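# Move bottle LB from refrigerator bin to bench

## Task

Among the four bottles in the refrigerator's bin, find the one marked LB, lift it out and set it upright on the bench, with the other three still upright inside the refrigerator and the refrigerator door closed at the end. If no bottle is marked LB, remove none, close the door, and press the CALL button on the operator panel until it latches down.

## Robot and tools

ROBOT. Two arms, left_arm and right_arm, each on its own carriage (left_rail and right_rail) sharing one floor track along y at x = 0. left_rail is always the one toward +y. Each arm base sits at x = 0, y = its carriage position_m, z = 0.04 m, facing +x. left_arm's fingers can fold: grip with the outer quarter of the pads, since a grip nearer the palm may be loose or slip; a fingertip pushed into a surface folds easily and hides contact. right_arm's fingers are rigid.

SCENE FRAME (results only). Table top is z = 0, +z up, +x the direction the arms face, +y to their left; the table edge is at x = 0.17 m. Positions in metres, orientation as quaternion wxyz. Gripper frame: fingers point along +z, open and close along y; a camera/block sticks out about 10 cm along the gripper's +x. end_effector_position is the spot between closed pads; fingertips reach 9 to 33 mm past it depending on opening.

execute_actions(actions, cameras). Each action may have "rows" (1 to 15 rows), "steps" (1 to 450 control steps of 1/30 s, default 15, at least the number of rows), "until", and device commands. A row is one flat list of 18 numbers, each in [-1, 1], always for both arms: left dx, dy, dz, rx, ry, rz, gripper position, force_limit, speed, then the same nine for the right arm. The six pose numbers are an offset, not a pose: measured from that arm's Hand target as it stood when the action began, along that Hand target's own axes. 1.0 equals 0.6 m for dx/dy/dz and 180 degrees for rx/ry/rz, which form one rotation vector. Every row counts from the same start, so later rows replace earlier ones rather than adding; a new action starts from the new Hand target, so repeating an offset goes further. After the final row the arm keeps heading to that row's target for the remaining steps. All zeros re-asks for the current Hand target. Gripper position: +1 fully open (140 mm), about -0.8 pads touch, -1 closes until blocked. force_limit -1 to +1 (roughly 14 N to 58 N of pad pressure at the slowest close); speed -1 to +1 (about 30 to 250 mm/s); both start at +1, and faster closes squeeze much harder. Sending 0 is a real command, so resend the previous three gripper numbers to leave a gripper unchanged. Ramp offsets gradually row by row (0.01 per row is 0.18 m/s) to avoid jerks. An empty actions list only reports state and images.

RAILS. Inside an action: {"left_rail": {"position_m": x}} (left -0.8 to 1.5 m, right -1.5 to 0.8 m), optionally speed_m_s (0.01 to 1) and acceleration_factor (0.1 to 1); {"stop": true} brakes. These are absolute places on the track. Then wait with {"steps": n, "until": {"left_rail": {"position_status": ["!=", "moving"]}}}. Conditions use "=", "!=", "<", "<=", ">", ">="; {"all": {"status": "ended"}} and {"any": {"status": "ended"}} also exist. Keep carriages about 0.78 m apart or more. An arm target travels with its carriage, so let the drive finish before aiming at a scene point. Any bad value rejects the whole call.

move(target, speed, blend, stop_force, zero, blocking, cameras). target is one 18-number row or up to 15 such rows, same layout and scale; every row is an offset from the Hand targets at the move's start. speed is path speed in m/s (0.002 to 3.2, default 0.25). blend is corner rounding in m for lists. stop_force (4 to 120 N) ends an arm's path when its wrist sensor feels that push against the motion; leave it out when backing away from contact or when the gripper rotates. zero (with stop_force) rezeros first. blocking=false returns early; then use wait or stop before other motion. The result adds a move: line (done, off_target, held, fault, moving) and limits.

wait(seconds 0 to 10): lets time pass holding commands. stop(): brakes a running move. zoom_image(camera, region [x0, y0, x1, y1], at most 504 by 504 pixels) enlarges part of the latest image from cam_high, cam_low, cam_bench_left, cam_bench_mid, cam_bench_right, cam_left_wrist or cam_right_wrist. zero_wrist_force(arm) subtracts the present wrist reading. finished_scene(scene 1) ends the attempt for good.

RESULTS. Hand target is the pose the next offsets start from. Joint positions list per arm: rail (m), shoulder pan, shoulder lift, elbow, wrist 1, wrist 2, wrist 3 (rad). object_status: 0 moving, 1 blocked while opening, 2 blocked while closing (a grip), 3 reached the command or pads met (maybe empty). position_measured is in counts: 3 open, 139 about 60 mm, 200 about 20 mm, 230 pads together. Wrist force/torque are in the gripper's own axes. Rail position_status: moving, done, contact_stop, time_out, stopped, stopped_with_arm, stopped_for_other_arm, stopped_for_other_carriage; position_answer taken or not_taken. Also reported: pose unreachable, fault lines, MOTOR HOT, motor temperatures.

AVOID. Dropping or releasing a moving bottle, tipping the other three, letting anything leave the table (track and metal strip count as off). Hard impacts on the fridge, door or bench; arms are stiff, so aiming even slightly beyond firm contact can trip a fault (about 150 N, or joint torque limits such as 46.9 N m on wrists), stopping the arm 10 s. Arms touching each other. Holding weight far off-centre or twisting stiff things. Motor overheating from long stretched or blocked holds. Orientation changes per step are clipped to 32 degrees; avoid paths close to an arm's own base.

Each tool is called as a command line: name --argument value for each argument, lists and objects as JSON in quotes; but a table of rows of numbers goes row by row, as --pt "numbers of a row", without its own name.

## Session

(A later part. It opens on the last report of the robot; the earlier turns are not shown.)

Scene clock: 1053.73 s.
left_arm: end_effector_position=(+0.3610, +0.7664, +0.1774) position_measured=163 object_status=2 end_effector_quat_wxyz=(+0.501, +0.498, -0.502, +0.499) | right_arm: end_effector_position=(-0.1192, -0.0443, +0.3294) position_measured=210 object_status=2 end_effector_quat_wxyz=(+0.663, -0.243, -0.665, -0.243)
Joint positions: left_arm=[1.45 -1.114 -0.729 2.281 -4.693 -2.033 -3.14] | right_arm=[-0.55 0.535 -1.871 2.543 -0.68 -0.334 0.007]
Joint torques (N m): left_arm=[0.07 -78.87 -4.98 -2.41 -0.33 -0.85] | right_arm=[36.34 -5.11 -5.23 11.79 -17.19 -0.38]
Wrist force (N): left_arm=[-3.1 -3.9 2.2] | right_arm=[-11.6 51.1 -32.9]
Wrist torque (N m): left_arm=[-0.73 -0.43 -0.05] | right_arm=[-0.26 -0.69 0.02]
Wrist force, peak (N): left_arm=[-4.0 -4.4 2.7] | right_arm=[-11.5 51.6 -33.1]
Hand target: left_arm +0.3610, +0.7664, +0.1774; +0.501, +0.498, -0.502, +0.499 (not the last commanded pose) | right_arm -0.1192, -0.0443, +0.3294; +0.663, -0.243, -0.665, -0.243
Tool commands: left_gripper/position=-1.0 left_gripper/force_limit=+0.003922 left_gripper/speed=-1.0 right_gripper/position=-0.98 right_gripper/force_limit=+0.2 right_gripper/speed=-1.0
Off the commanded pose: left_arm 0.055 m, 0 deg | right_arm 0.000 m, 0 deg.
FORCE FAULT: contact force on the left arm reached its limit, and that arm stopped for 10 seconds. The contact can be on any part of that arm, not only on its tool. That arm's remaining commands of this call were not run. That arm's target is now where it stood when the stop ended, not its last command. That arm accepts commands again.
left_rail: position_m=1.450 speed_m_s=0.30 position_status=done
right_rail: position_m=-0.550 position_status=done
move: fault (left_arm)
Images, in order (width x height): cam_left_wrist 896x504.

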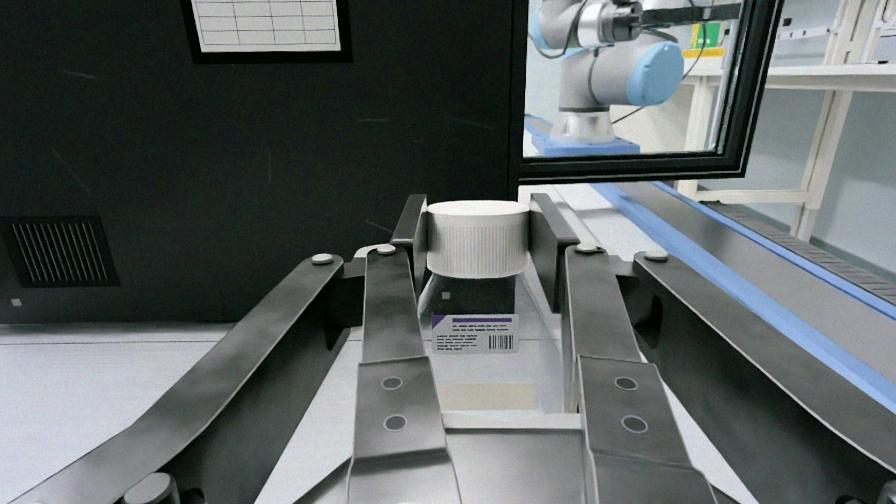

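move --pt "0.05 0 0 0 0 0 -1 0 -1 0 0 0 0 0 0 -0.98 0.2 -1" --pt "0.12 0 0.006 0 -0.167 0 -1 0 -1 0 0 0 0 0 0 -0.98 0.2 -1" --speed 0.1 --cameras '["cam_left_wrist","cam_bench_left"]'

zoom_image --camera "cam_bench_left" --region '[340, 130, 540, 270]'

Scene clock: 1064.33 s.
left_arm: end_effector_position=(+0.3608, +0.7628, +0.2494) position_measured=164 object_status=2 end_effector_quat_wxyz=(+0.354, +0.611, -0.614, +0.353) | right_arm: end_effector_position=(-0.1192, -0.0443, +0.3294) position_measured=210 object_status=2 end_effector_quat_wxyz=(+0.663, -0.243, -0.665, -0.243)
Joint positions: left_arm=[1.45 -1.158 -1.316 2.362 -3.624 -1.929 -2.921] | right_arm=[-0.55 0.535 -1.871 2.543 -0.68 -0.334 0.007]
Joint torques (N m): left_arm=[-20.03 -74.91 -40.44 -3.86 1.71 2.27] | right_arm=[35.31 -4.73 -5.84 11.56 -17.45 -0.74]
Wrist force (N): left_arm=[-2.8 -3.7 3.3] | right_arm=[-11.6 51.2 -32.9]
Wrist torque (N m): left_arm=[-0.79 -0.44 -0.24] | right_arm=[-0.23 -0.69 0.02]
Wrist force, peak (N): left_arm=[-4.4 -3.9 2.6] | right_arm=[-11.8 51.7 -32.9]
Hand target: left_arm +0.3608, +0.7628, +0.2494; +0.354, +0.611, -0.614, +0.353 | right_arm -0.1192, -0.0443, +0.3294; +0.663, -0.243, -0.665, -0.243
Off the commanded pose: left_arm 0.000 m, 0 deg | right_arm 0.000 m, 0 deg.
left_rail: position_m=1.450 speed_m_s=0.30 position_status=done
right_rail: position_m=-0.550 position_status=done
move: done
Images, in order (width x height): cam_bench_left 896x504, cam_left_wrist 896x504.

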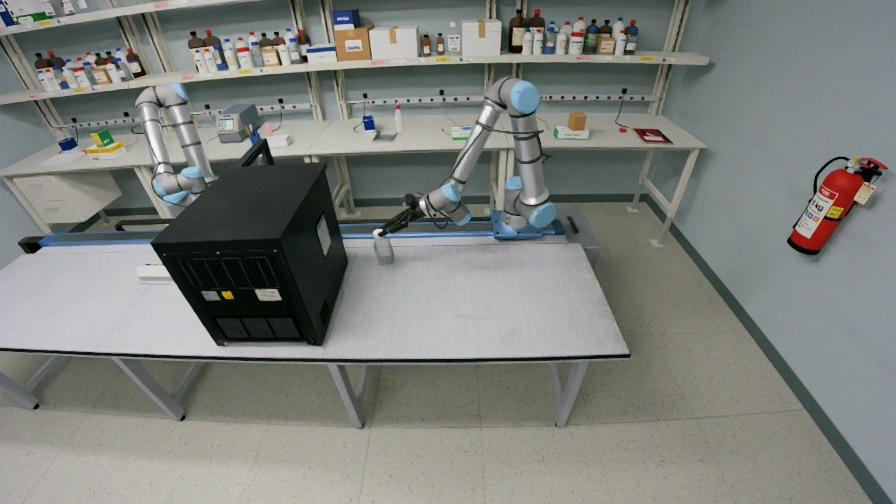

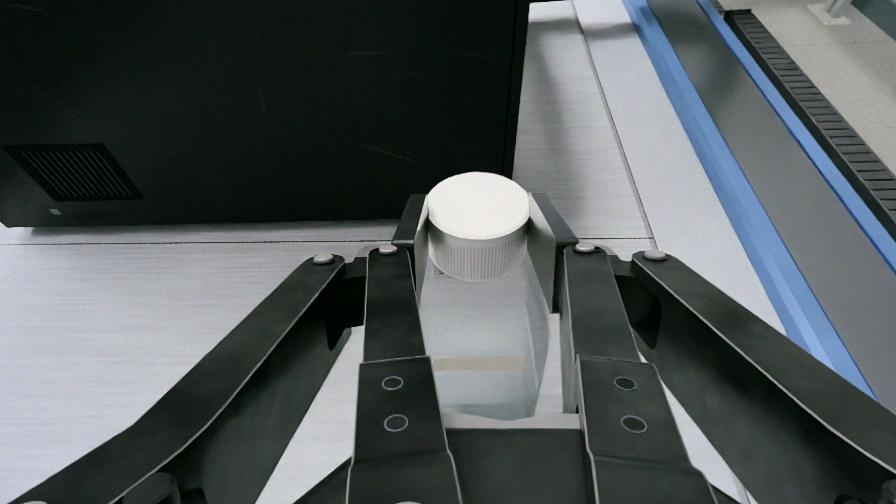

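Scaled by 2.520 from the camera's 896x504 image, which has a finer 1280x720 frame.

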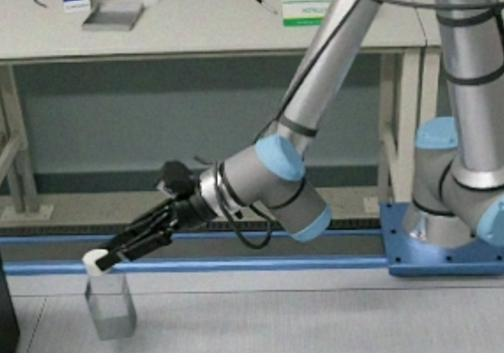

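move --target '[-0.0606,0,0.035,0,0,0,-1,0,-1,0,0,0,0,0,0,-0.98,0.2,-1]' --speed 0.06 --stop_force 6 --cameras '[]'

move --target '[-0.07,0,0.0404,0,0,0,-1,0,-1,0,0,0,0,0,0,-0.98,0.2,-1]' --speed 0.01 --stop_force 4 --cameras '["cam_left_wrist","cam_bench_left"]'

zoom_image --camera "cam_bench_left" --region '[340, 130, 540, 270]'

Scene clock: 1070.67 s.
left_arm: end_effector_position=(+0.3609, +0.7629, +0.2074) position_measured=164 object_status=2 end_effector_quat_wxyz=(+0.354, +0.611, -0.614, +0.353) | right_arm: end_effector_position=(-0.1192, -0.0443, +0.3294) position_measured=210 object_status=2 end_effector_quat_wxyz=(+0.663, -0.243, -0.665, -0.243)
Joint positions: left_arm=[1.45 -1.158 -1.228 2.376 -3.724 -1.929 -2.921] | right_arm=[-0.55 0.535 -1.871 2.543 -0.68 -0.334 0.007]
Joint torques (N m): left_arm=[18.84 -45.96 -21.45 -8.63 -3.57 -2.39] | right_arm=[36.88 -3.2 -4.23 11.95 -16.79 -0.81]
Wrist force (N): left_arm=[-2.6 -4.0 3.5] | right_arm=[-11.7 51.5 -33.0]
Wrist torque (N m): left_arm=[-0.86 -0.41 -0.22] | right_arm=[-0.18 -0.67 0.02]
Wrist force, peak (N): left_arm=[-3.2 -4.0 4.2] | right_arm=[-11.8 51.4 -33.1]
Hand target: left_arm +0.3609, +0.7629, +0.2074; +0.354, +0.611, -0.614, +0.353 | right_arm -0.1192, -0.0443, +0.3294; +0.663, -0.243, -0.665, -0.243
Off the commanded pose: left_arm 0.000 m, 0 deg | right_arm 0.000 m, 0 deg.
left_rail: position_m=1.450 speed_m_s=0.30 position_status=done
right_rail: position_m=-0.550 position_status=done
move: done
No camera images: "cameras" was empty.

Scene clock: 1073.63 s.
left_arm: end_effector_position=(+0.3609, +0.7629, +0.1913) position_measured=164 object_status=2 end_effector_quat_wxyz=(+0.354, +0.611, -0.614, +0.353) | right_arm: end_effector_position=(-0.1192, -0.0443, +0.3294) position_measured=210 object_status=2 end_effector_quat_wxyz=(+0.663, -0.243, -0.665, -0.243)
Joint positions: left_arm=[1.45 -1.158 -1.193 2.379 -3.762 -1.929 -2.921] | right_arm=[-0.55 0.535 -1.871 2.543 -0.68 -0.334 0.007]
Joint torques (N m): left_arm=[13.21 -77.26 -31.61 -3.51 0.14 0.75] | right_arm=[34.63 -6.32 -3.85 11.78 -17.05 -0.59]
Wrist force (N): left_arm=[-0.2 -4.0 2.1] | right_arm=[-11.2 51.1 -32.6]
Wrist torque (N m): left_arm=[-0.80 -0.48 -0.23] | right_arm=[-0.27 -0.77 0.02]
Wrist force, peak (N): left_arm=[5.6 -4.4 -3.2] | right_arm=[-11.5 51.5 -33.0]
Hand target: left_arm +0.3609, +0.7629, +0.1913; +0.354, +0.611, -0.614, +0.353 (not the last commanded pose) | right_arm -0.1192, -0.0443, +0.3294; +0.663, -0.243, -0.665, -0.243
Off the commanded pose: left_arm 0.032 m, 0 deg | right_arm 0.000 m, 0 deg.
left_rail: position_m=1.450 speed_m_s=0.30 position_status=done
right_rail: position_m=-0.550 position_status=done
move: contact (left_arm)
Images, in order (width x height): cam_bench_left 896x504, cam_left_wrist 896x504.

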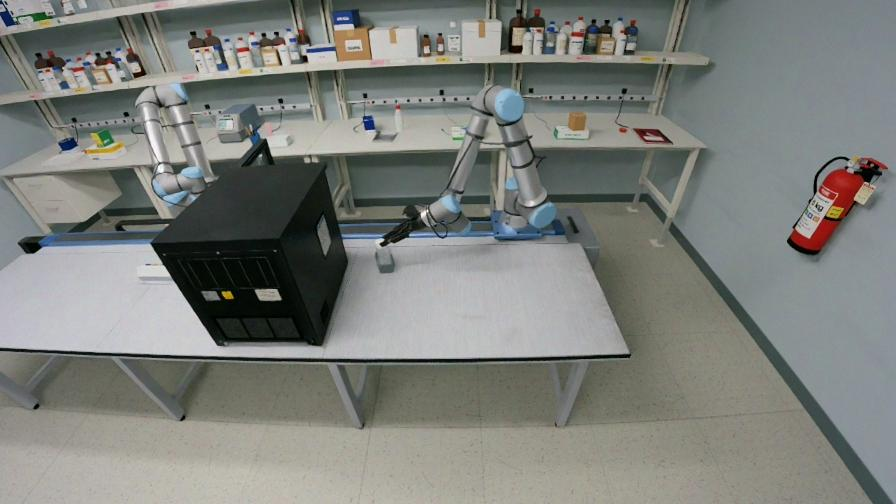

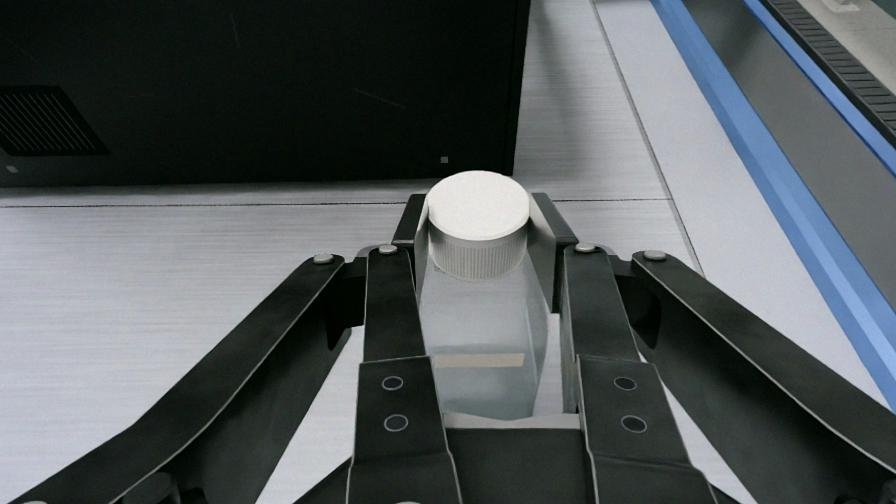

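Scaled by 2.520 from the camera's 896x504 image, which has a finer 1280x720 frame.

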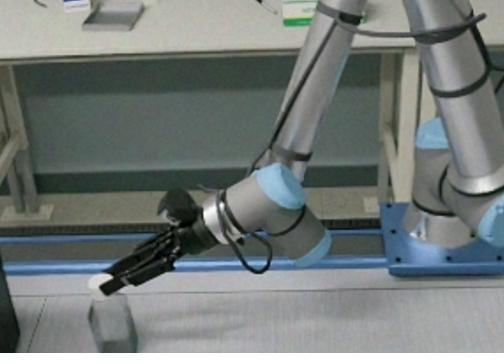

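execute_actions --actions '[{"rows":[[0,0,0,0,0,0,-0.02,-0.5,-1,0,0,0,0,0,0,-0.98,0.2,-1]],"steps":45}]' --cameras '["cam_left_wrist","cam_bench_left"]'

zoom_image --camera "cam_bench_left" --region '[340, 130, 540, 270]'

Scene clock: 1117.10 s.
left_arm: end_effector_position=(+0.3609, +0.7629, +0.1913) position_measured=131 object_status=3 end_effector_quat_wxyz=(+0.354, +0.611, -0.614, +0.353) | right_arm: end_effector_position=(-0.1192, -0.0443, +0.3294) position_measured=210 object_status=2 end_effector_quat_wxyz=(+0.663, -0.243, -0.665, -0.243)
Joint positions: left_arm=[1.45 -1.158 -1.193 2.379 -3.762 -1.929 -2.921] | right_arm=[-0.55 0.535 -1.871 2.543 -0.68 -0.334 0.007]
Joint torques (N m): left_arm=[-17.79 -67.88 -32.05 -5.46 0.53 -1.79] | right_arm=[39.03 -4.68 -5.02 11.54 -17.13 -1.43]
Wrist force (N): left_arm=[0.8 -4.0 1.4] | right_arm=[-11.7 51.1 -32.8]
Wrist torque (N m): left_arm=[-0.88 -0.35 -0.22] | right_arm=[-0.27 -0.67 0.02]
Wrist force, peak (N): left_arm=[-1.6 -4.0 3.0] | right_arm=[-11.5 51.7 -33.0]
Hand target: left_arm +0.3609, +0.7629, +0.1913; +0.354, +0.611, -0.614, +0.353 | right_arm -0.1192, -0.0443, +0.3294; +0.663, -0.243, -0.665, -0.243
Off the commanded pose: left_arm 0.000 m, 0 deg | right_arm 0.000 m, 0 deg.
left_rail: position_m=1.450 speed_m_s=0.30 position_status=done
right_rail: position_m=-0.550 position_status=done
Images, in order (width x height): cam_bench_left 896x504, cam_left_wrist 896x504.

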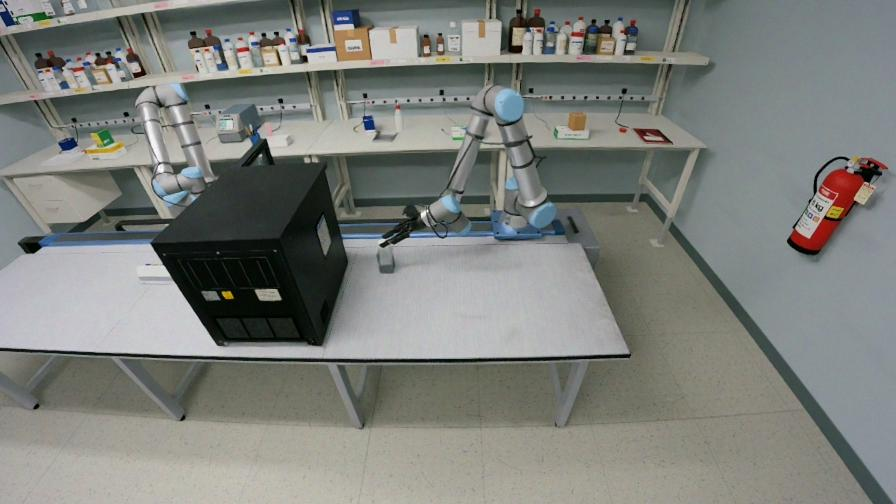

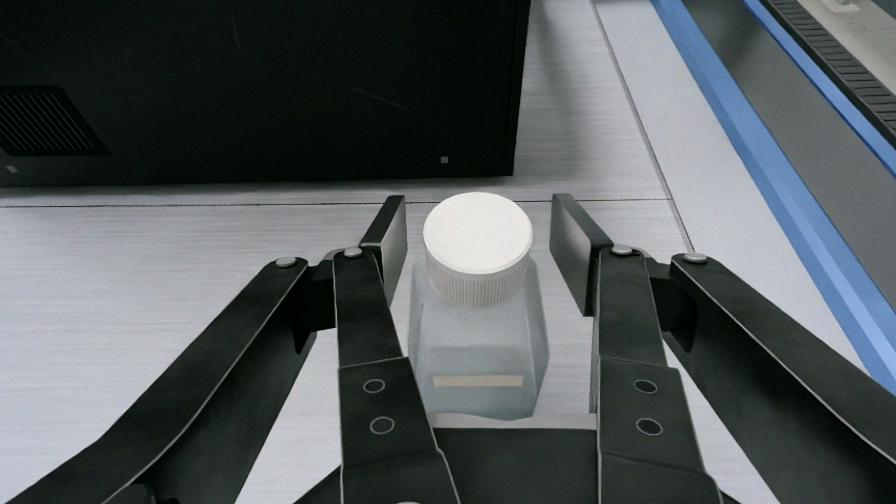

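Scaled by 2.520 from the camera's 896x504 image, which has a finer 1280x720 frame.

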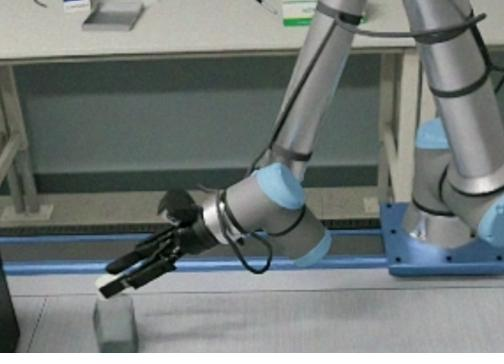

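move --pt "0 0 -0.2 0 0 0 -0.02 -0.5 -1 0 0 0 0 0 0 -0.98 0.2 -1" --pt "0.25 0 -0.3 0 0.167 0 -0.02 -0.5 -1 0 0 0 0 0 0 -0.98 0.2 -1" --speed 0.2 --blend '[0.02,0]' --cameras '["cam_left_wrist"]'

Scene clock: 1125.10 s.
left_arm: end_effector_position=(+0.3610, +0.8435, +0.4113) position_measured=131 object_status=3 end_effector_quat_wxyz=(+0.501, +0.498, -0.502, +0.499) | right_arm: end_effector_position=(-0.1192, -0.0443, +0.3294) position_measured=210 object_status=2 end_effector_quat_wxyz=(+0.663, -0.243, -0.665, -0.243)
Joint positions: left_arm=[1.45 -1.03 -1.287 2.419 -4.273 -2.116 -3.14] | right_arm=[-0.55 0.535 -1.871 2.543 -0.68 -0.334 0.007]
Joint torques (N m): left_arm=[-16.89 -32.1 -33.47 -4.59 2.81 -2.92] | right_arm=[34.02 -5.79 -6.33 11.85 -16.78 -1.1]
Wrist force (N): left_arm=[1.1 -3.9 2.4] | right_arm=[-11.6 51.3 -32.6]
Wrist torque (N m): left_arm=[-0.73 -0.41 0.08] | right_arm=[-0.22 -0.69 0.02]
Wrist force, peak (N): left_arm=[0.6 -4.1 3.7] | right_arm=[-11.8 51.5 -33.0]
Hand target: left_arm +0.3610, +0.8435, +0.4113; +0.501, +0.498, -0.502, +0.499 | right_arm -0.1192, -0.0443, +0.3294; +0.663, -0.243, -0.665, -0.243
Off the commanded pose: left_arm 0.000 m, 0 deg | right_arm 0.000 m, 0 deg.
left_rail: position_m=1.450 speed_m_s=0.30 position_status=done
right_rail: position_m=-0.550 position_status=done
move: done
Images, in order (width x height): cam_left_wrist 896x504.

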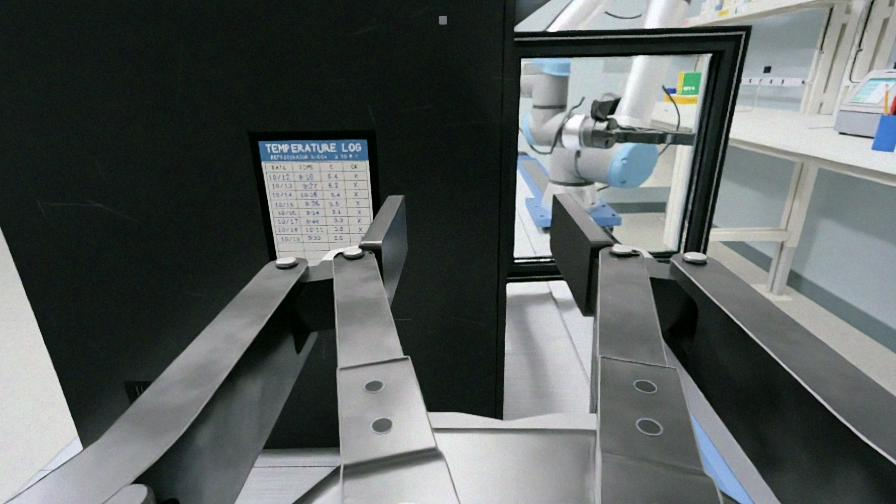

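move --pt "0.065 0.435 0.0725 0.167 0 0 -1 -0.5 0 0 0 0 0 0 0 -0.98 0.2 -1" --pt "0.048 0.568 0.406 0.5 0 0 -1 -0.5 0 0 0 0 0 0 0 -0.98 0.2 -1" --speed 0.25 --blend '[0.03,0]' --cameras '[]'

execute_actions --actions '[{"left_rail":{"position_m":1.15,"speed_m_s":0.5,"acceleration_factor":0.4},"steps":300,"until":{"left_rail":{"position_status":["!=","moving"]}}}]' --cameras '["cam_left_wrist"]'

Scene clock: 1132.07 s.
left_arm: end_effector_position=(+0.0190, +0.6017, +0.4396) position_measured=233 object_status=3 end_effector_quat_wxyz=(+0.002, +0.707, -0.002, +0.708) | right_arm: end_effector_position=(-0.1192, -0.0443, +0.3294) position_measured=210 object_status=2 end_effector_quat_wxyz=(+0.663, -0.243, -0.665, -0.243)
Joint positions: left_arm=[1.45 -2.127 -0.796 1.432 -3.775 0.551 -3.144] | right_arm=[-0.55 0.535 -1.871 2.543 -0.68 -0.334 0.007]
Joint torques (N m): left_arm=[16.6 -89.24 -46.36 4.77 2.44 2.36] | right_arm=[34.94 -2.27 -6.34 11.91 -17.55 -1.24]
Wrist force (N): left_arm=[0.8 -3.9 2.4] | right_arm=[-11.7 51.2 -32.9]
Wrist torque (N m): left_arm=[-0.73 -0.36 -0.21] | right_arm=[-0.24 -0.68 0.02]
Wrist force, peak (N): left_arm=[0.6 -6.9 2.6] | right_arm=[-11.9 51.5 -33.0]
Hand target: left_arm +0.0189, +0.6016, +0.4396; +0.002, +0.707, -0.002, +0.708 | right_arm -0.1192, -0.0443, +0.3294; +0.663, -0.243, -0.665, -0.243
Off the commanded pose: left_arm 0.000 m, 0 deg | right_arm 0.000 m, 0 deg.
left_rail: position_m=1.450 speed_m_s=0.30 position_status=done
right_rail: position_m=-0.550 position_status=done
move: done
No camera images: "cameras" was empty.

Scene clock: 1134.10 s.
left_arm: end_effector_position=(+0.0190, +0.3016, +0.4396) position_measured=233 object_status=3 end_effector_quat_wxyz=(+0.002, +0.707, -0.002, +0.708) | right_arm: end_effector_position=(-0.1192, -0.0443, +0.3294) position_measured=210 object_status=2 end_effector_quat_wxyz=(+0.663, -0.243, -0.665, -0.243)
Joint positions: left_arm=[1.15 -2.127 -0.796 1.432 -3.774 0.551 -3.144] | right_arm=[-0.55 0.535 -1.871 2.543 -0.68 -0.334 0.007]
Joint torques (N m): left_arm=[9.8 -97.55 -38.18 2.6 0.92 2.3] | right_arm=[34.59 -3.98 -5.43 11.62 -17.12 -1.27]
Wrist force (N): left_arm=[1.0 -4.0 2.5] | right_arm=[-11.6 51.1 -33.0]
Wrist torque (N m): left_arm=[-0.75 -0.40 -0.21] | right_arm=[-0.26 -0.69 0.02]
Wrist force, peak (N): left_arm=[1.2 -5.1 2.4] | right_arm=[-11.5 51.5 -33.0]
Hand target: left_arm +0.0189, +0.3016, +0.4396; +0.002, +0.707, -0.002, +0.708 | right_arm -0.1192, -0.0443, +0.3294; +0.663, -0.243, -0.665, -0.243
Tool commands: left_gripper/position=-1.0 left_gripper/force_limit=-0.5 left_gripper/speed=+0.0 right_gripper/position=-0.98 right_gripper/force_limit=+0.2 right_gripper/speed=-1.0
Off the commanded pose: left_arm 0.000 m, 0 deg | right_arm 0.000 m, 0 deg.
left_rail: position_m=1.150 speed_m_s=0.50 position_status=done
right_rail: position_m=-0.550 position_status=done
Images, in order (width x height): cam_left_wrist 896x504.

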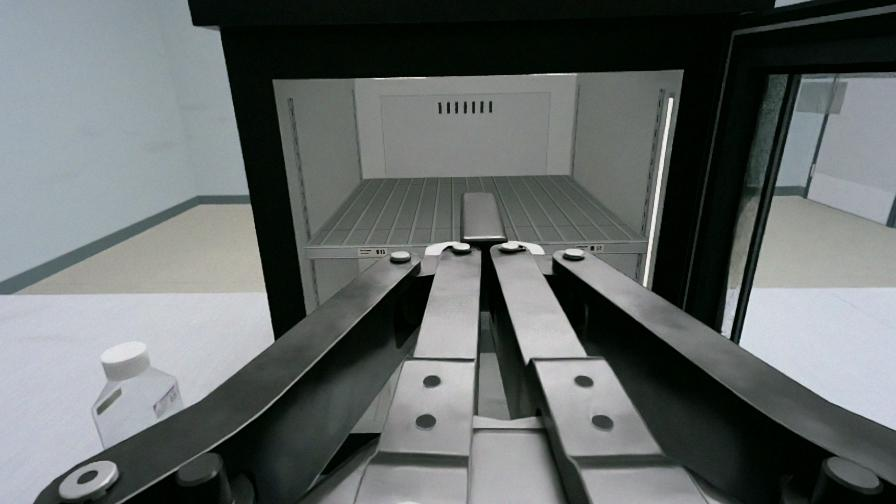

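move --target '[-0.183,0.086,0.302,0,-0.1944,0,-1,-0.5,0,0,0,0,0,0,0,-0.98,0.2,-1]' --speed 0.2 --cameras '["cam_left_wrist"]'

Scene clock: 1151.40 s.
left_arm: end_effector_position=(+0.2000, +0.2491, +0.3301) position_measured=233 object_status=3 end_effector_quat_wxyz=(+0.001, +0.887, -0.002, +0.463) | right_arm: end_effector_position=(-0.1192, -0.0443, +0.3294) position_measured=210 object_status=2 end_effector_quat_wxyz=(+0.663, -0.243, -0.665, -0.243)
Joint positions: left_arm=[1.15 -1.853 -0.75 1.029 -4.618 0.662 -2.032] | right_arm=[-0.55 0.535 -1.871 2.543 -0.68 -0.334 0.007]
Joint torques (N m): left_arm=[17.63 -129.31 -50.14 2.37 0.02 1.59] | right_arm=[33.34 -5.37 -7.19 11.78 -16.68 -1.4]
Wrist force (N): left_arm=[0.9 -3.7 1.2] | right_arm=[-11.3 51.1 -33.2]
Wrist torque (N m): left_arm=[-0.79 -0.41 -0.23] | right_arm=[-0.27 -0.75 0.03]
Wrist force, peak (N): left_arm=[1.2 -4.7 2.5] | right_arm=[-11.9 51.5 -32.9]
Hand target: left_arm +0.2000, +0.2491, +0.3301; +0.001, +0.887, -0.002, +0.462 | right_arm -0.1192, -0.0443, +0.3294; +0.663, -0.243, -0.665, -0.243
Off the commanded pose: left_arm 0.000 m, 0 deg | right_arm 0.000 m, 0 deg.
left_rail: position_m=1.150 speed_m_s=0.50 position_status=done
right_rail: position_m=-0.550 position_status=done
move: done
Images, in order (width x height): cam_left_wrist 896x504.

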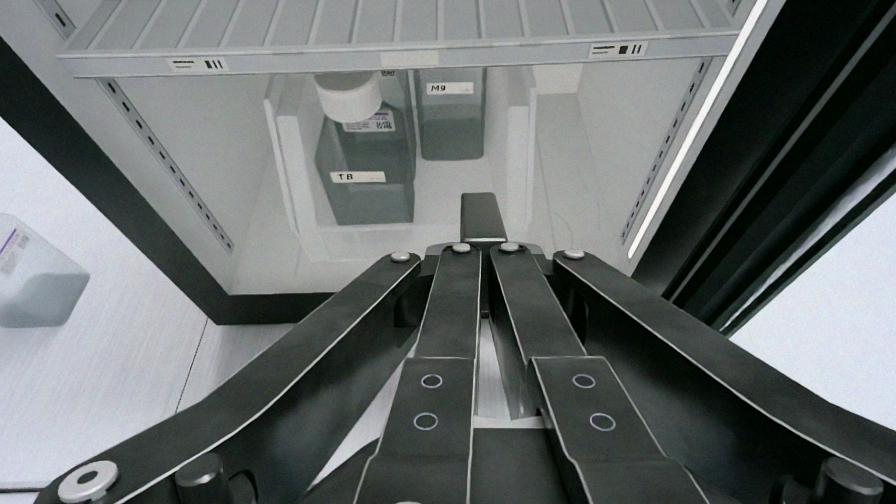

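move --target '[-0.0292,-0.0017,0.1935,0,0,0,-1,-0.5,0,0,0,0,0,0,0,-0.98,0.2,-1]' --speed 0.1 --cameras '["cam_left_wrist","cam_high"]'

Scene clock: 1193.17 s.
left_arm: end_effector_position=(+0.2851, +0.2497, +0.2493) position_measured=233 object_status=3 end_effector_quat_wxyz=(+0.001, +0.887, -0.002, +0.462) | right_arm: end_effector_position=(-0.1192, -0.0443, +0.3294) position_measured=210 object_status=2 end_effector_quat_wxyz=(+0.663, -0.243, -0.665, -0.243)
Joint positions: left_arm=[1.15 -1.759 -0.71 1.079 -4.826 0.633 -1.884] | right_arm=[-0.55 0.535 -1.871 2.543 -0.68 -0.334 0.007]
Joint torques (N m): left_arm=[15.15 -100.43 -34.39 2.63 -5.14 1.49] | right_arm=[32.73 -4.69 -4.93 11.66 -16.77 -1.82]
Wrist force (N): left_arm=[1.1 -3.8 1.0] | right_arm=[-11.5 51.2 -32.5]
Wrist torque (N m): left_arm=[-0.82 -0.45 -0.25] | right_arm=[-0.25 -0.70 0.02]
Wrist force, peak (N): left_arm=[0.8 -4.0 1.9] | right_arm=[-11.6 51.5 -33.1]
Hand target: left_arm +0.2852, +0.2497, +0.2493; +0.001, +0.887, -0.002, +0.462 | right_arm -0.1192, -0.0443, +0.3294; +0.663, -0.243, -0.665, -0.243
Off the commanded pose: left_arm 0.000 m, 0 deg | right_arm 0.000 m, 0 deg.
left_rail: position_m=1.150 speed_m_s=0.50 position_status=done
right_rail: position_m=-0.550 position_status=done
move: done
Images, in order (width x height): cam_high 896x504, cam_left_wrist 896x504.

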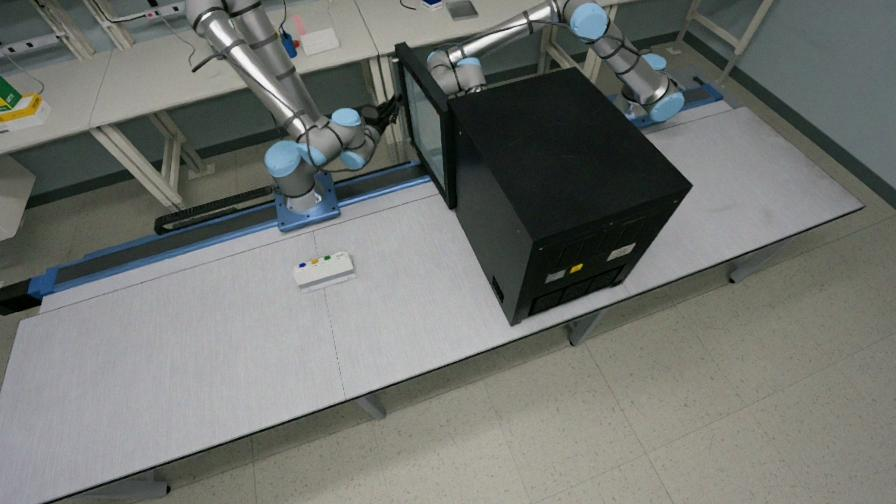

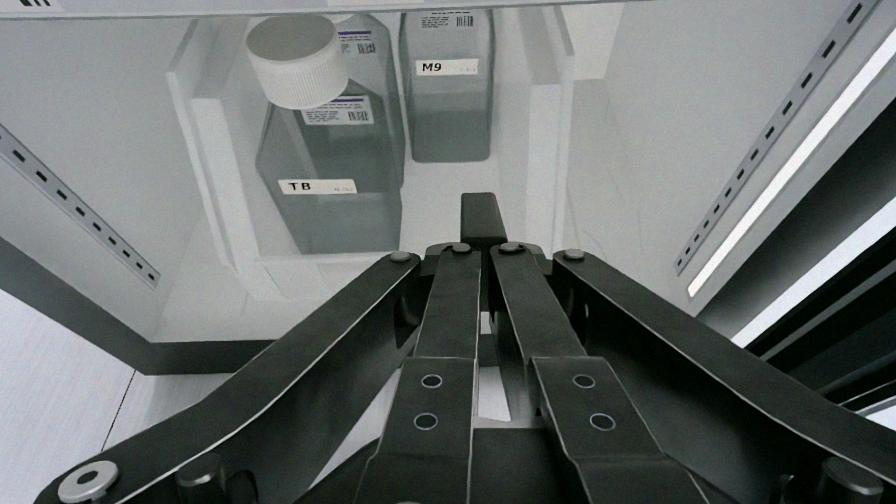

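move --pt "0.012 0 0 0 0 0 -1 -0.5 0 0 0 0 0 0 0 -0.98 0.2 -1" --pt "0.012 0 0.2 0 0 0 -1 -0.5 0 0 0 0 0 0 0 -0.98 0.2 -1" --speed 0.05 --stop_force 8 --cameras '["cam_left_wrist","cam_bench_left","cam_bench_mid"]'

zoom_image --camera "cam_left_wrist" --region '[250, 0, 700, 300]'

Scene clock: 1200.97 s.
left_arm: end_effector_position=(+0.3878, +0.2492, +0.1865) position_measured=233 object_status=3 end_effector_quat_wxyz=(+0.001, +0.887, -0.002, +0.462) | right_arm: end_effector_position=(-0.1192, -0.0443, +0.3294) position_measured=210 object_status=2 end_effector_quat_wxyz=(+0.663, -0.243, -0.665, -0.243)
Joint positions: left_arm=[1.15 -1.644 -0.661 1.069 -5.023 0.613 -1.69] | right_arm=[-0.55 0.535 -1.871 2.543 -0.68 -0.334 0.007]
Joint torques (N m): left_arm=[18.39 -100.28 -47.72 2.52 -4.99 2.21] | right_arm=[31.47 -4.23 -6.58 11.92 -17.12 -1.7]
Wrist force (N): left_arm=[1.1 -3.9 0.8] | right_arm=[-11.5 51.3 -32.7]
Wrist torque (N m): left_arm=[-0.85 -0.45 -0.26] | right_arm=[-0.21 -0.71 0.02]
Wrist force, peak (N): left_arm=[1.4 -4.1 1.9] | right_arm=[-11.5 51.5 -33.1]
Hand target: left_arm +0.3878, +0.2492, +0.1865; +0.001, +0.887, -0.002, +0.462 | right_arm -0.1192, -0.0443, +0.3294; +0.663, -0.243, -0.665, -0.243
Off the commanded pose: left_arm 0.000 m, 0 deg | right_arm 0.000 m, 0 deg.
left_rail: position_m=1.150 speed_m_s=0.50 position_status=done
right_rail: position_m=-0.550 position_status=done
move: done
Images, in order (width x height): cam_bench_left 896x504, cam_bench_mid 896x504, cam_left_wrist 896x504.

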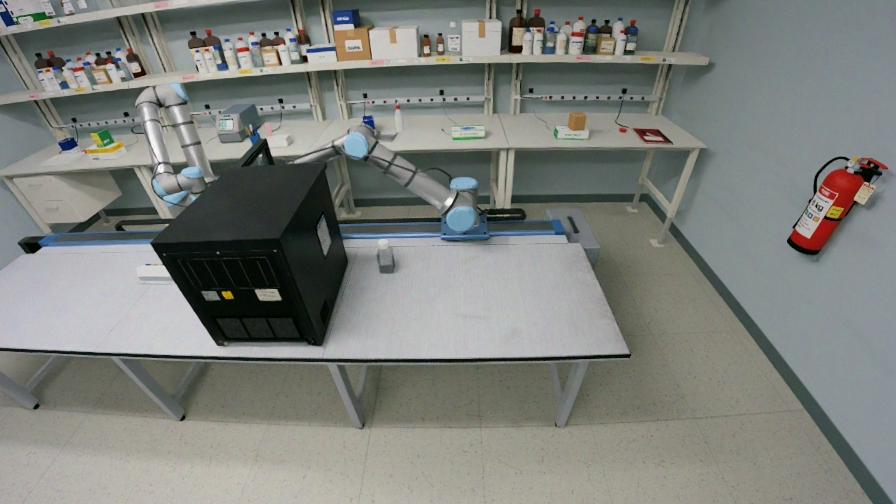

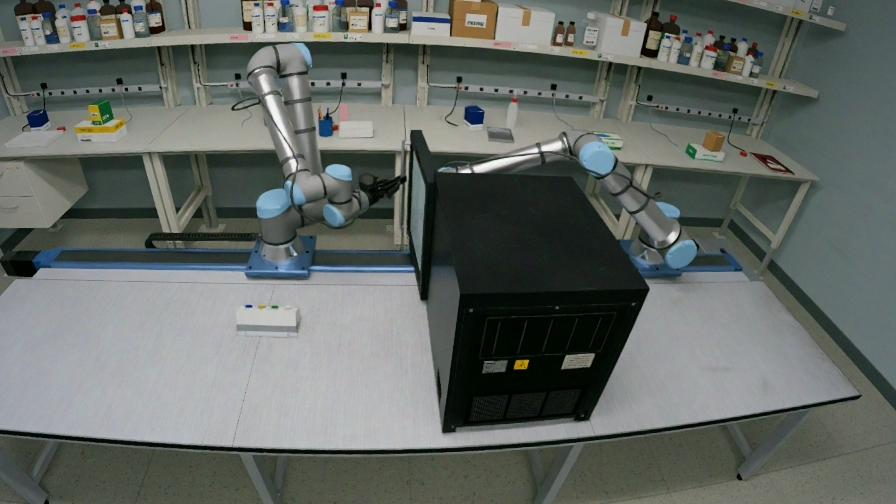

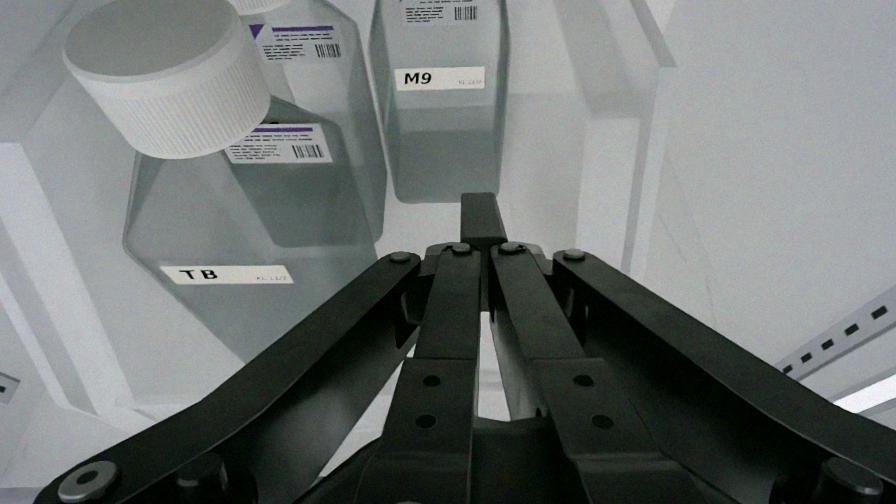

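Scaled by 1.120 from the camera's 896x504 image, which has a finer 1280x720 frame.

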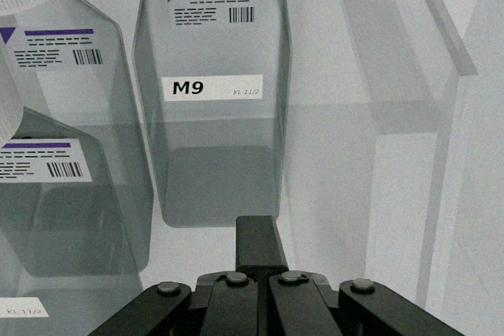

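move --target '[-0.045,0,0,0,0,0,-1,-0.5,0,0,0,0,0,0,0,-0.98,0.2,-1]' --speed 0.015 --stop_force 5 --cameras '["cam_left_wrist"]'

Scene clock: 1206.70 s.
left_arm: end_effector_position=(+0.3723, +0.2493, +0.1644) position_measured=233 object_status=3 end_effector_quat_wxyz=(+0.001, +0.887, -0.002, +0.462) | right_arm: end_effector_position=(-0.1192, -0.0443, +0.3294) position_measured=210 object_status=2 end_effector_quat_wxyz=(+0.663, -0.243, -0.665, -0.243)
Joint positions: left_arm=[1.15 -1.662 -0.645 1.087 -5.032 0.615 -1.72] | right_arm=[-0.55 0.535 -1.871 2.543 -0.68 -0.334 0.007]
Joint torques (N m): left_arm=[-18.57 -103.02 -33.47 2.23 -0.32 -3.15] | right_arm=[32.68 -3.79 -8.1 11.86 -16.96 -1.66]
Wrist force (N): left_arm=[1.2 -3.8 1.1] | right_arm=[-11.8 51.1 -33.1]
Wrist torque (N m): left_arm=[-0.82 -0.46 0.07] | right_arm=[-0.27 -0.65 0.02]
Wrist force, peak (N): left_arm=[1.0 -4.3 1.3] | right_arm=[-11.7 51.6 -32.8]
Hand target: left_arm +0.3723, +0.2493, +0.1644; +0.001, +0.887, -0.002, +0.462 | right_arm -0.1192, -0.0443, +0.3294; +0.663, -0.243, -0.665, -0.243
Off the commanded pose: left_arm 0.000 m, 0 deg | right_arm 0.000 m, 0 deg.
left_rail: position_m=1.150 speed_m_s=0.50 position_status=done
right_rail: position_m=-0.550 position_status=done
move: done
Images, in order (width x height): cam_left_wrist 896x504.

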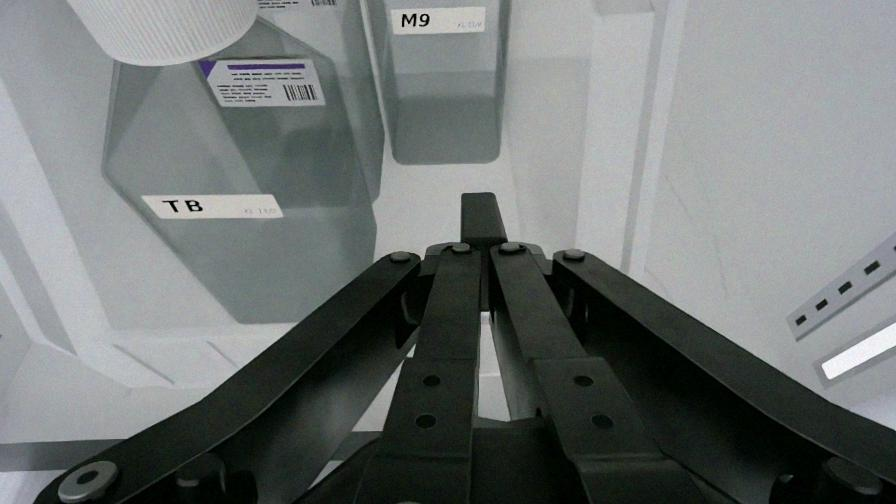

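move --target '[-0.0287,0,-0.041,0,0,0,-1,-0.5,0,0,0,0,0,0,0,-0.98,0.2,-1]' --speed 0.02 --stop_force 4 --cameras '["cam_left_wrist"]'

Scene clock: 1212.23 s.
left_arm: end_effector_position=(+0.3696, +0.2493, +0.1642) position_measured=233 object_status=3 end_effector_quat_wxyz=(+0.001, +0.887, -0.002, +0.462) | right_arm: end_effector_position=(-0.1192, -0.0443, +0.3294) position_measured=210 object_status=2 end_effector_quat_wxyz=(+0.663, -0.243, -0.665, -0.243)
Joint positions: left_arm=[1.15 -1.665 -0.645 1.089 -5.029 0.615 -1.725] | right_arm=[-0.55 0.535 -1.871 2.543 -0.68 -0.334 0.007]
Joint torques (N m): left_arm=[18.18 -102.01 -46.08 2.33 -4.44 1.84] | right_arm=[33.08 -6.41 -7.21 11.72 -16.58 -2.12]
Wrist force (N): left_arm=[1.0 -3.9 1.0] | right_arm=[-11.3 51.5 -32.9]
Wrist torque (N m): left_arm=[-0.85 -0.41 -0.25] | right_arm=[-0.23 -0.75 0.02]
Wrist force, peak (N): left_arm=[6.6 -4.2 3.9] | right_arm=[-11.7 51.6 -33.1]
Hand target: left_arm +0.3696, +0.2493, +0.1642; +0.001, +0.887, -0.002, +0.462 (not the last commanded pose) | right_arm -0.1192, -0.0443, +0.3294; +0.663, -0.243, -0.665, -0.243
Off the commanded pose: left_arm 0.027 m, 0 deg | right_arm 0.000 m, 0 deg.
left_rail: position_m=1.150 speed_m_s=0.50 position_status=done
right_rail: position_m=-0.550 position_status=done
move: contact (left_arm)
Images, in order (width x height): cam_left_wrist 896x504.

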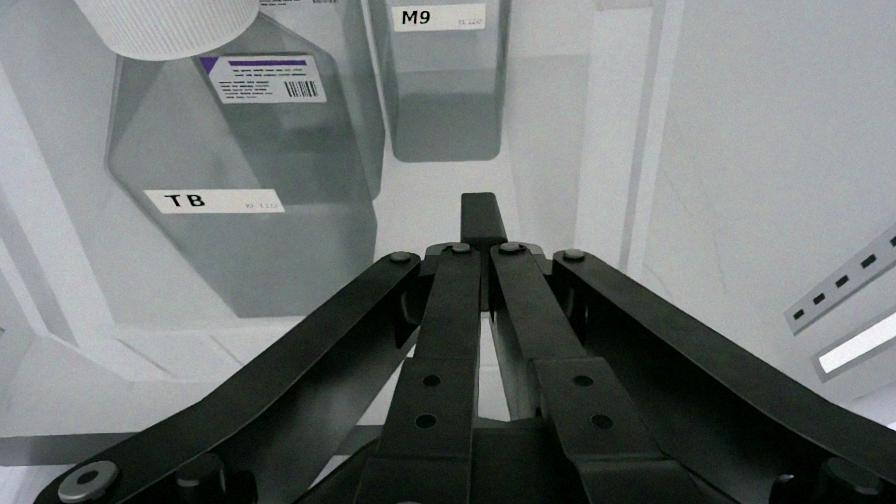

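move --target '[-0.0841,0,-0.12,0,0,0,-1,-0.5,0,0,0,0,0,0,0,-0.98,0.2,-1]' --speed 0.03 --stop_force 25 --cameras '["cam_left_wrist"]'

Scene clock: 1219.17 s.
left_arm: end_effector_position=(+0.2817, +0.2497, +0.1640) position_measured=233 object_status=3 end_effector_quat_wxyz=(+0.001, +0.887, -0.002, +0.462) | right_arm: end_effector_position=(-0.1192, -0.0443, +0.3294) position_measured=210 object_status=2 end_effector_quat_wxyz=(+0.663, -0.243, -0.665, -0.243)
Joint positions: left_arm=[1.15 -1.763 -0.646 1.121 -4.927 0.634 -1.891] | right_arm=[-0.55 0.535 -1.871 2.543 -0.68 -0.334 0.007]
Joint torques (N m): left_arm=[-22.95 -93.13 -31.77 6.42 2.53 -3.39] | right_arm=[31.52 -4.25 -7.27 11.62 -16.85 -1.82]
Wrist force (N): left_arm=[9.9 -5.1 3.5] | right_arm=[-12.2 50.2 -31.9]
Wrist torque (N m): left_arm=[-0.83 -0.62 0.13] | right_arm=[-0.19 -0.72 0.02]
Wrist force, peak (N): left_arm=[9.9 -5.1 3.5] | right_arm=[-11.2 51.8 -33.0]
Hand target: left_arm +0.2817, +0.2497, +0.1640; +0.001, +0.887, -0.002, +0.462 | right_arm -0.1192, -0.0443, +0.3294; +0.663, -0.243, -0.665, -0.243
Off the commanded pose: left_arm 0.000 m, 0 deg | right_arm 0.000 m, 0 deg.
left_rail: position_m=1.150 speed_m_s=0.50 position_status=done
right_rail: position_m=-0.550 position_status=done
move: done
Images, in order (width x height): cam_left_wrist 896x504.

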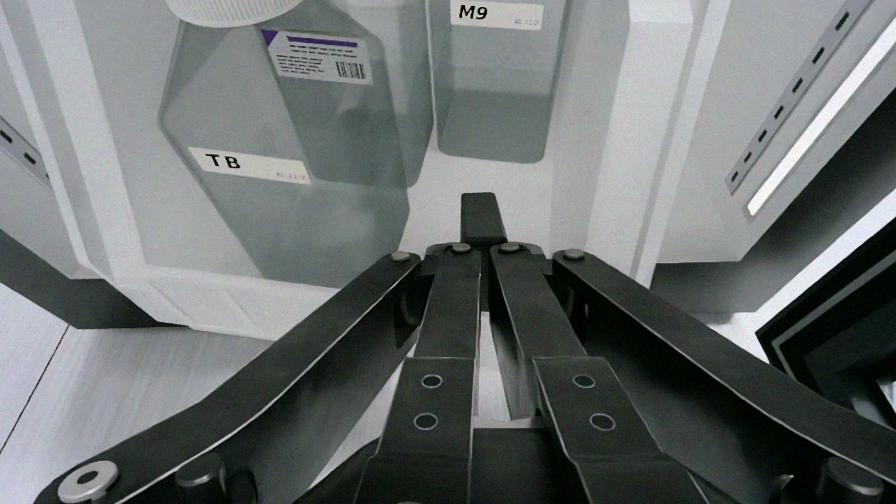

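move --pt "0.1667 0 -0.1107 0 0 0 -1 -0.5 0 0 0 0 0 0 0 -0.98 0.2 -1" --pt "0.1963 0 -0.4058 0 0 0 -1 -0.5 0 0 0 0 0 0 0 -0.98 0.2 -1" --pt "0.1317 -0.1333 -0.585 0 0.1944 0 -1 -0.5 0 0 0 0 0 0 0 -0.98 0.2 -1" --speed '[0.08,0.25,0.25]' --blend '[0.02,0.03,0]' --cameras '["cam_left_wrist"]'

zoom_image --camera "cam_left_wrist" --region '[150, 100, 800, 504]'

Scene clock: 1230.50 s.
left_arm: end_effector_position=(+0.0395, +0.3309, +0.4297) position_measured=233 object_status=3 end_effector_quat_wxyz=(+0.002, +0.707, -0.002, +0.708) | right_arm: end_effector_position=(-0.1192, -0.0443, +0.3294) position_measured=210 object_status=2 end_effector_quat_wxyz=(+0.663, -0.243, -0.665, -0.243)
Joint positions: left_arm=[1.15 -2.125 -0.832 1.523 -3.83 0.549 -3.144] | right_arm=[-0.55 0.535 -1.871 2.543 -0.68 -0.334 0.007]
Joint torques (N m): left_arm=[-15.27 -83.68 -29.26 4.4 2.52 -3.23] | right_arm=[32.4 -6.45 -5.85 10.93 -16.89 -2.23]
Wrist force (N): left_arm=[1.1 -3.9 2.3] | right_arm=[-11.5 51.6 -32.9]
Wrist torque (N m): left_arm=[-0.73 -0.44 0.10] | right_arm=[-0.23 -0.69 0.01]
Wrist force, peak (N): left_arm=[10.2 -5.2 3.6] | right_arm=[-11.6 51.7 -33.3]
Hand target: left_arm +0.0395, +0.3309, +0.4297; +0.002, +0.707, -0.002, +0.708 | right_arm -0.1192, -0.0443, +0.3294; +0.663, -0.243, -0.665, -0.243
Off the commanded pose: left_arm 0.000 m, 0 deg | right_arm 0.000 m, 0 deg.
left_rail: position_m=1.150 speed_m_s=0.50 position_status=done
right_rail: position_m=-0.550 position_status=done
move: done
Images, in order (width x height): cam_left_wrist 896x504.

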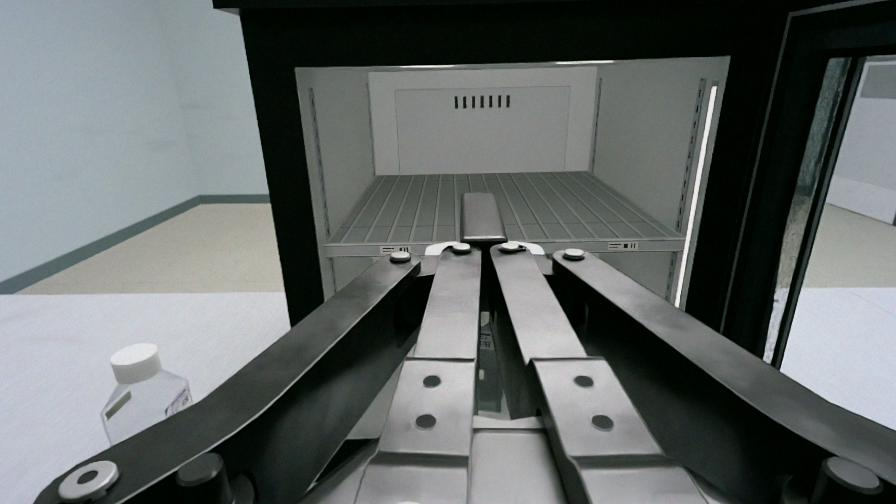

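Region (150, 100, 800, 504) is 650x404 pixels. A region can be at most 504 by 504 pixels.

execute_actions --actions '[{"left_rail":{"position_m":1.45},"steps":200,"until":{"left_rail":{"position_status":["!=","moving"]}}}]' --cameras '[]'

move --pt "-0.016 -0.2818 0.1008 -0.3333 0 0 0 -0.5 0 0 0 0 0 0 0 -0.98 0.2 -1" --pt "-0.0333 -0.3818 0.5342 -0.5 0 0 0 -0.5 0 0 0 0 0 0 0 -0.98 0.2 -1" --pt "-0.3145 -0.3643 0.5358 -0.4875 -0.1306 0.1306 0 -0.5 0 0 0 0 0 0 0 -0.98 0.2 -1" --speed '[0.25,0.25,0.2]' --blend '[0.04,0.04,0]' --cameras '["cam_left_wrist"]'

Scene clock: 1241.90 s.
left_arm: end_effector_position=(+0.0394, +0.6309, +0.4297) position_measured=233 object_status=3 end_effector_quat_wxyz=(+0.002, +0.707, -0.002, +0.708) | right_arm: end_effector_position=(-0.1192, -0.0443, +0.3294) position_measured=210 object_status=2 end_effector_quat_wxyz=(+0.663, -0.243, -0.665, -0.243)
Joint positions: left_arm=[1.45 -2.125 -0.832 1.523 -3.83 0.549 -3.144] | right_arm=[-0.55 0.535 -1.871 2.543 -0.68 -0.334 0.007]
Joint torques (N m): left_arm=[-10.72 -99.79 -37.83 3.26 1.05 -3.09] | right_arm=[32.82 -5.53 -8.84 11.44 -16.37 -2.38]
Wrist force (N): left_arm=[1.3 -4.5 2.3] | right_arm=[-11.6 51.5 -32.8]
Wrist torque (N m): left_arm=[-0.86 -0.48 0.09] | right_arm=[-0.25 -0.65 0.02]
Wrist force, peak (N): left_arm=[1.2 -5.0 2.4] | right_arm=[-11.5 51.8 -33.2]
Hand target: left_arm +0.0395, +0.6309, +0.4297; +0.002, +0.707, -0.002, +0.708 | right_arm -0.1192, -0.0443, +0.3294; +0.663, -0.243, -0.665, -0.243
Tool commands: left_gripper/position=-1.0 left_gripper/force_limit=-0.5 left_gripper/speed=+0.0 right_gripper/position=-0.98 right_gripper/force_limit=+0.2 right_gripper/speed=-1.0
Off the commanded pose: left_arm 0.000 m, 0 deg | right_arm 0.000 m, 0 deg.
left_rail: position_m=1.450 speed_m_s=0.50 position_status=done
right_rail: position_m=-0.550 position_status=done
No camera images: "cameras" was empty.

Scene clock: 1247.03 s.
left_arm: end_effector_position=(+0.3623, +0.8479, +0.2415) position_measured=129 object_status=3 end_effector_quat_wxyz=(+0.354, +0.611, -0.614, +0.353) | right_arm: end_effector_position=(-0.1192, -0.0443, +0.3294) position_measured=210 object_status=2 end_effector_quat_wxyz=(+0.663, -0.243, -0.665, -0.243)
Joint positions: left_arm=[1.45 -1.076 -1.375 2.478 -3.663 -1.998 -2.874] | right_arm=[-0.55 0.535 -1.871 2.543 -0.68 -0.334 0.007]
Joint torques (N m): left_arm=[-16.29 -63.99 -36.43 -2.6 1.57 2.03] | right_arm=[33.59 -4.93 -8.92 11.36 -16.48 -2.24]
Wrist force (N): left_arm=[1.0 -3.7 1.6] | right_arm=[-11.4 51.6 -32.8]
Wrist torque (N m): left_arm=[-0.79 -0.41 -0.25] | right_arm=[-0.22 -0.70 0.02]
Wrist force, peak (N): left_arm=[1.5 -6.0 2.5] | right_arm=[-11.6 51.8 -33.2]
Hand target: left_arm +0.3623, +0.8479, +0.2415; +0.354, +0.611, -0.614, +0.353 | right_arm -0.1192, -0.0443, +0.3294; +0.663, -0.243, -0.665, -0.243
Off the commanded pose: left_arm 0.000 m, 0 deg | right_arm 0.000 m, 0 deg.
left_rail: position_m=1.450 speed_m_s=0.50 position_status=done
right_rail: position_m=-0.550 position_status=done
move: done
Images, in order (width x height): cam_left_wrist 896x504.

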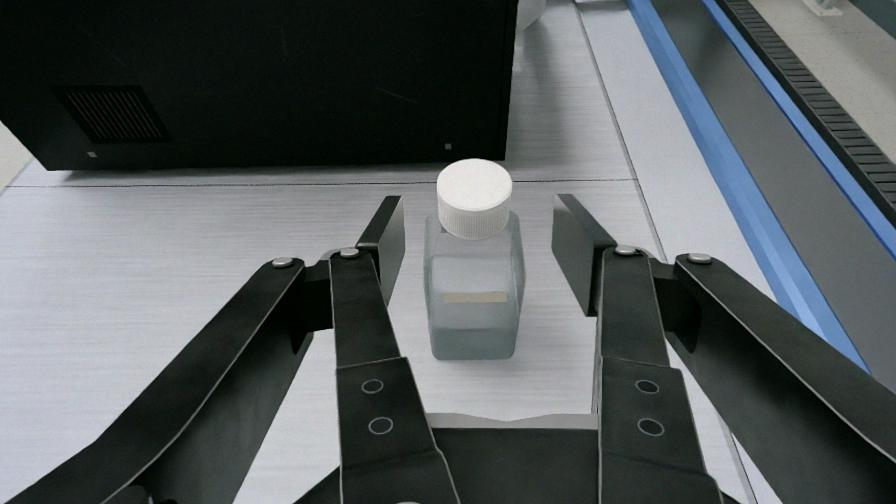

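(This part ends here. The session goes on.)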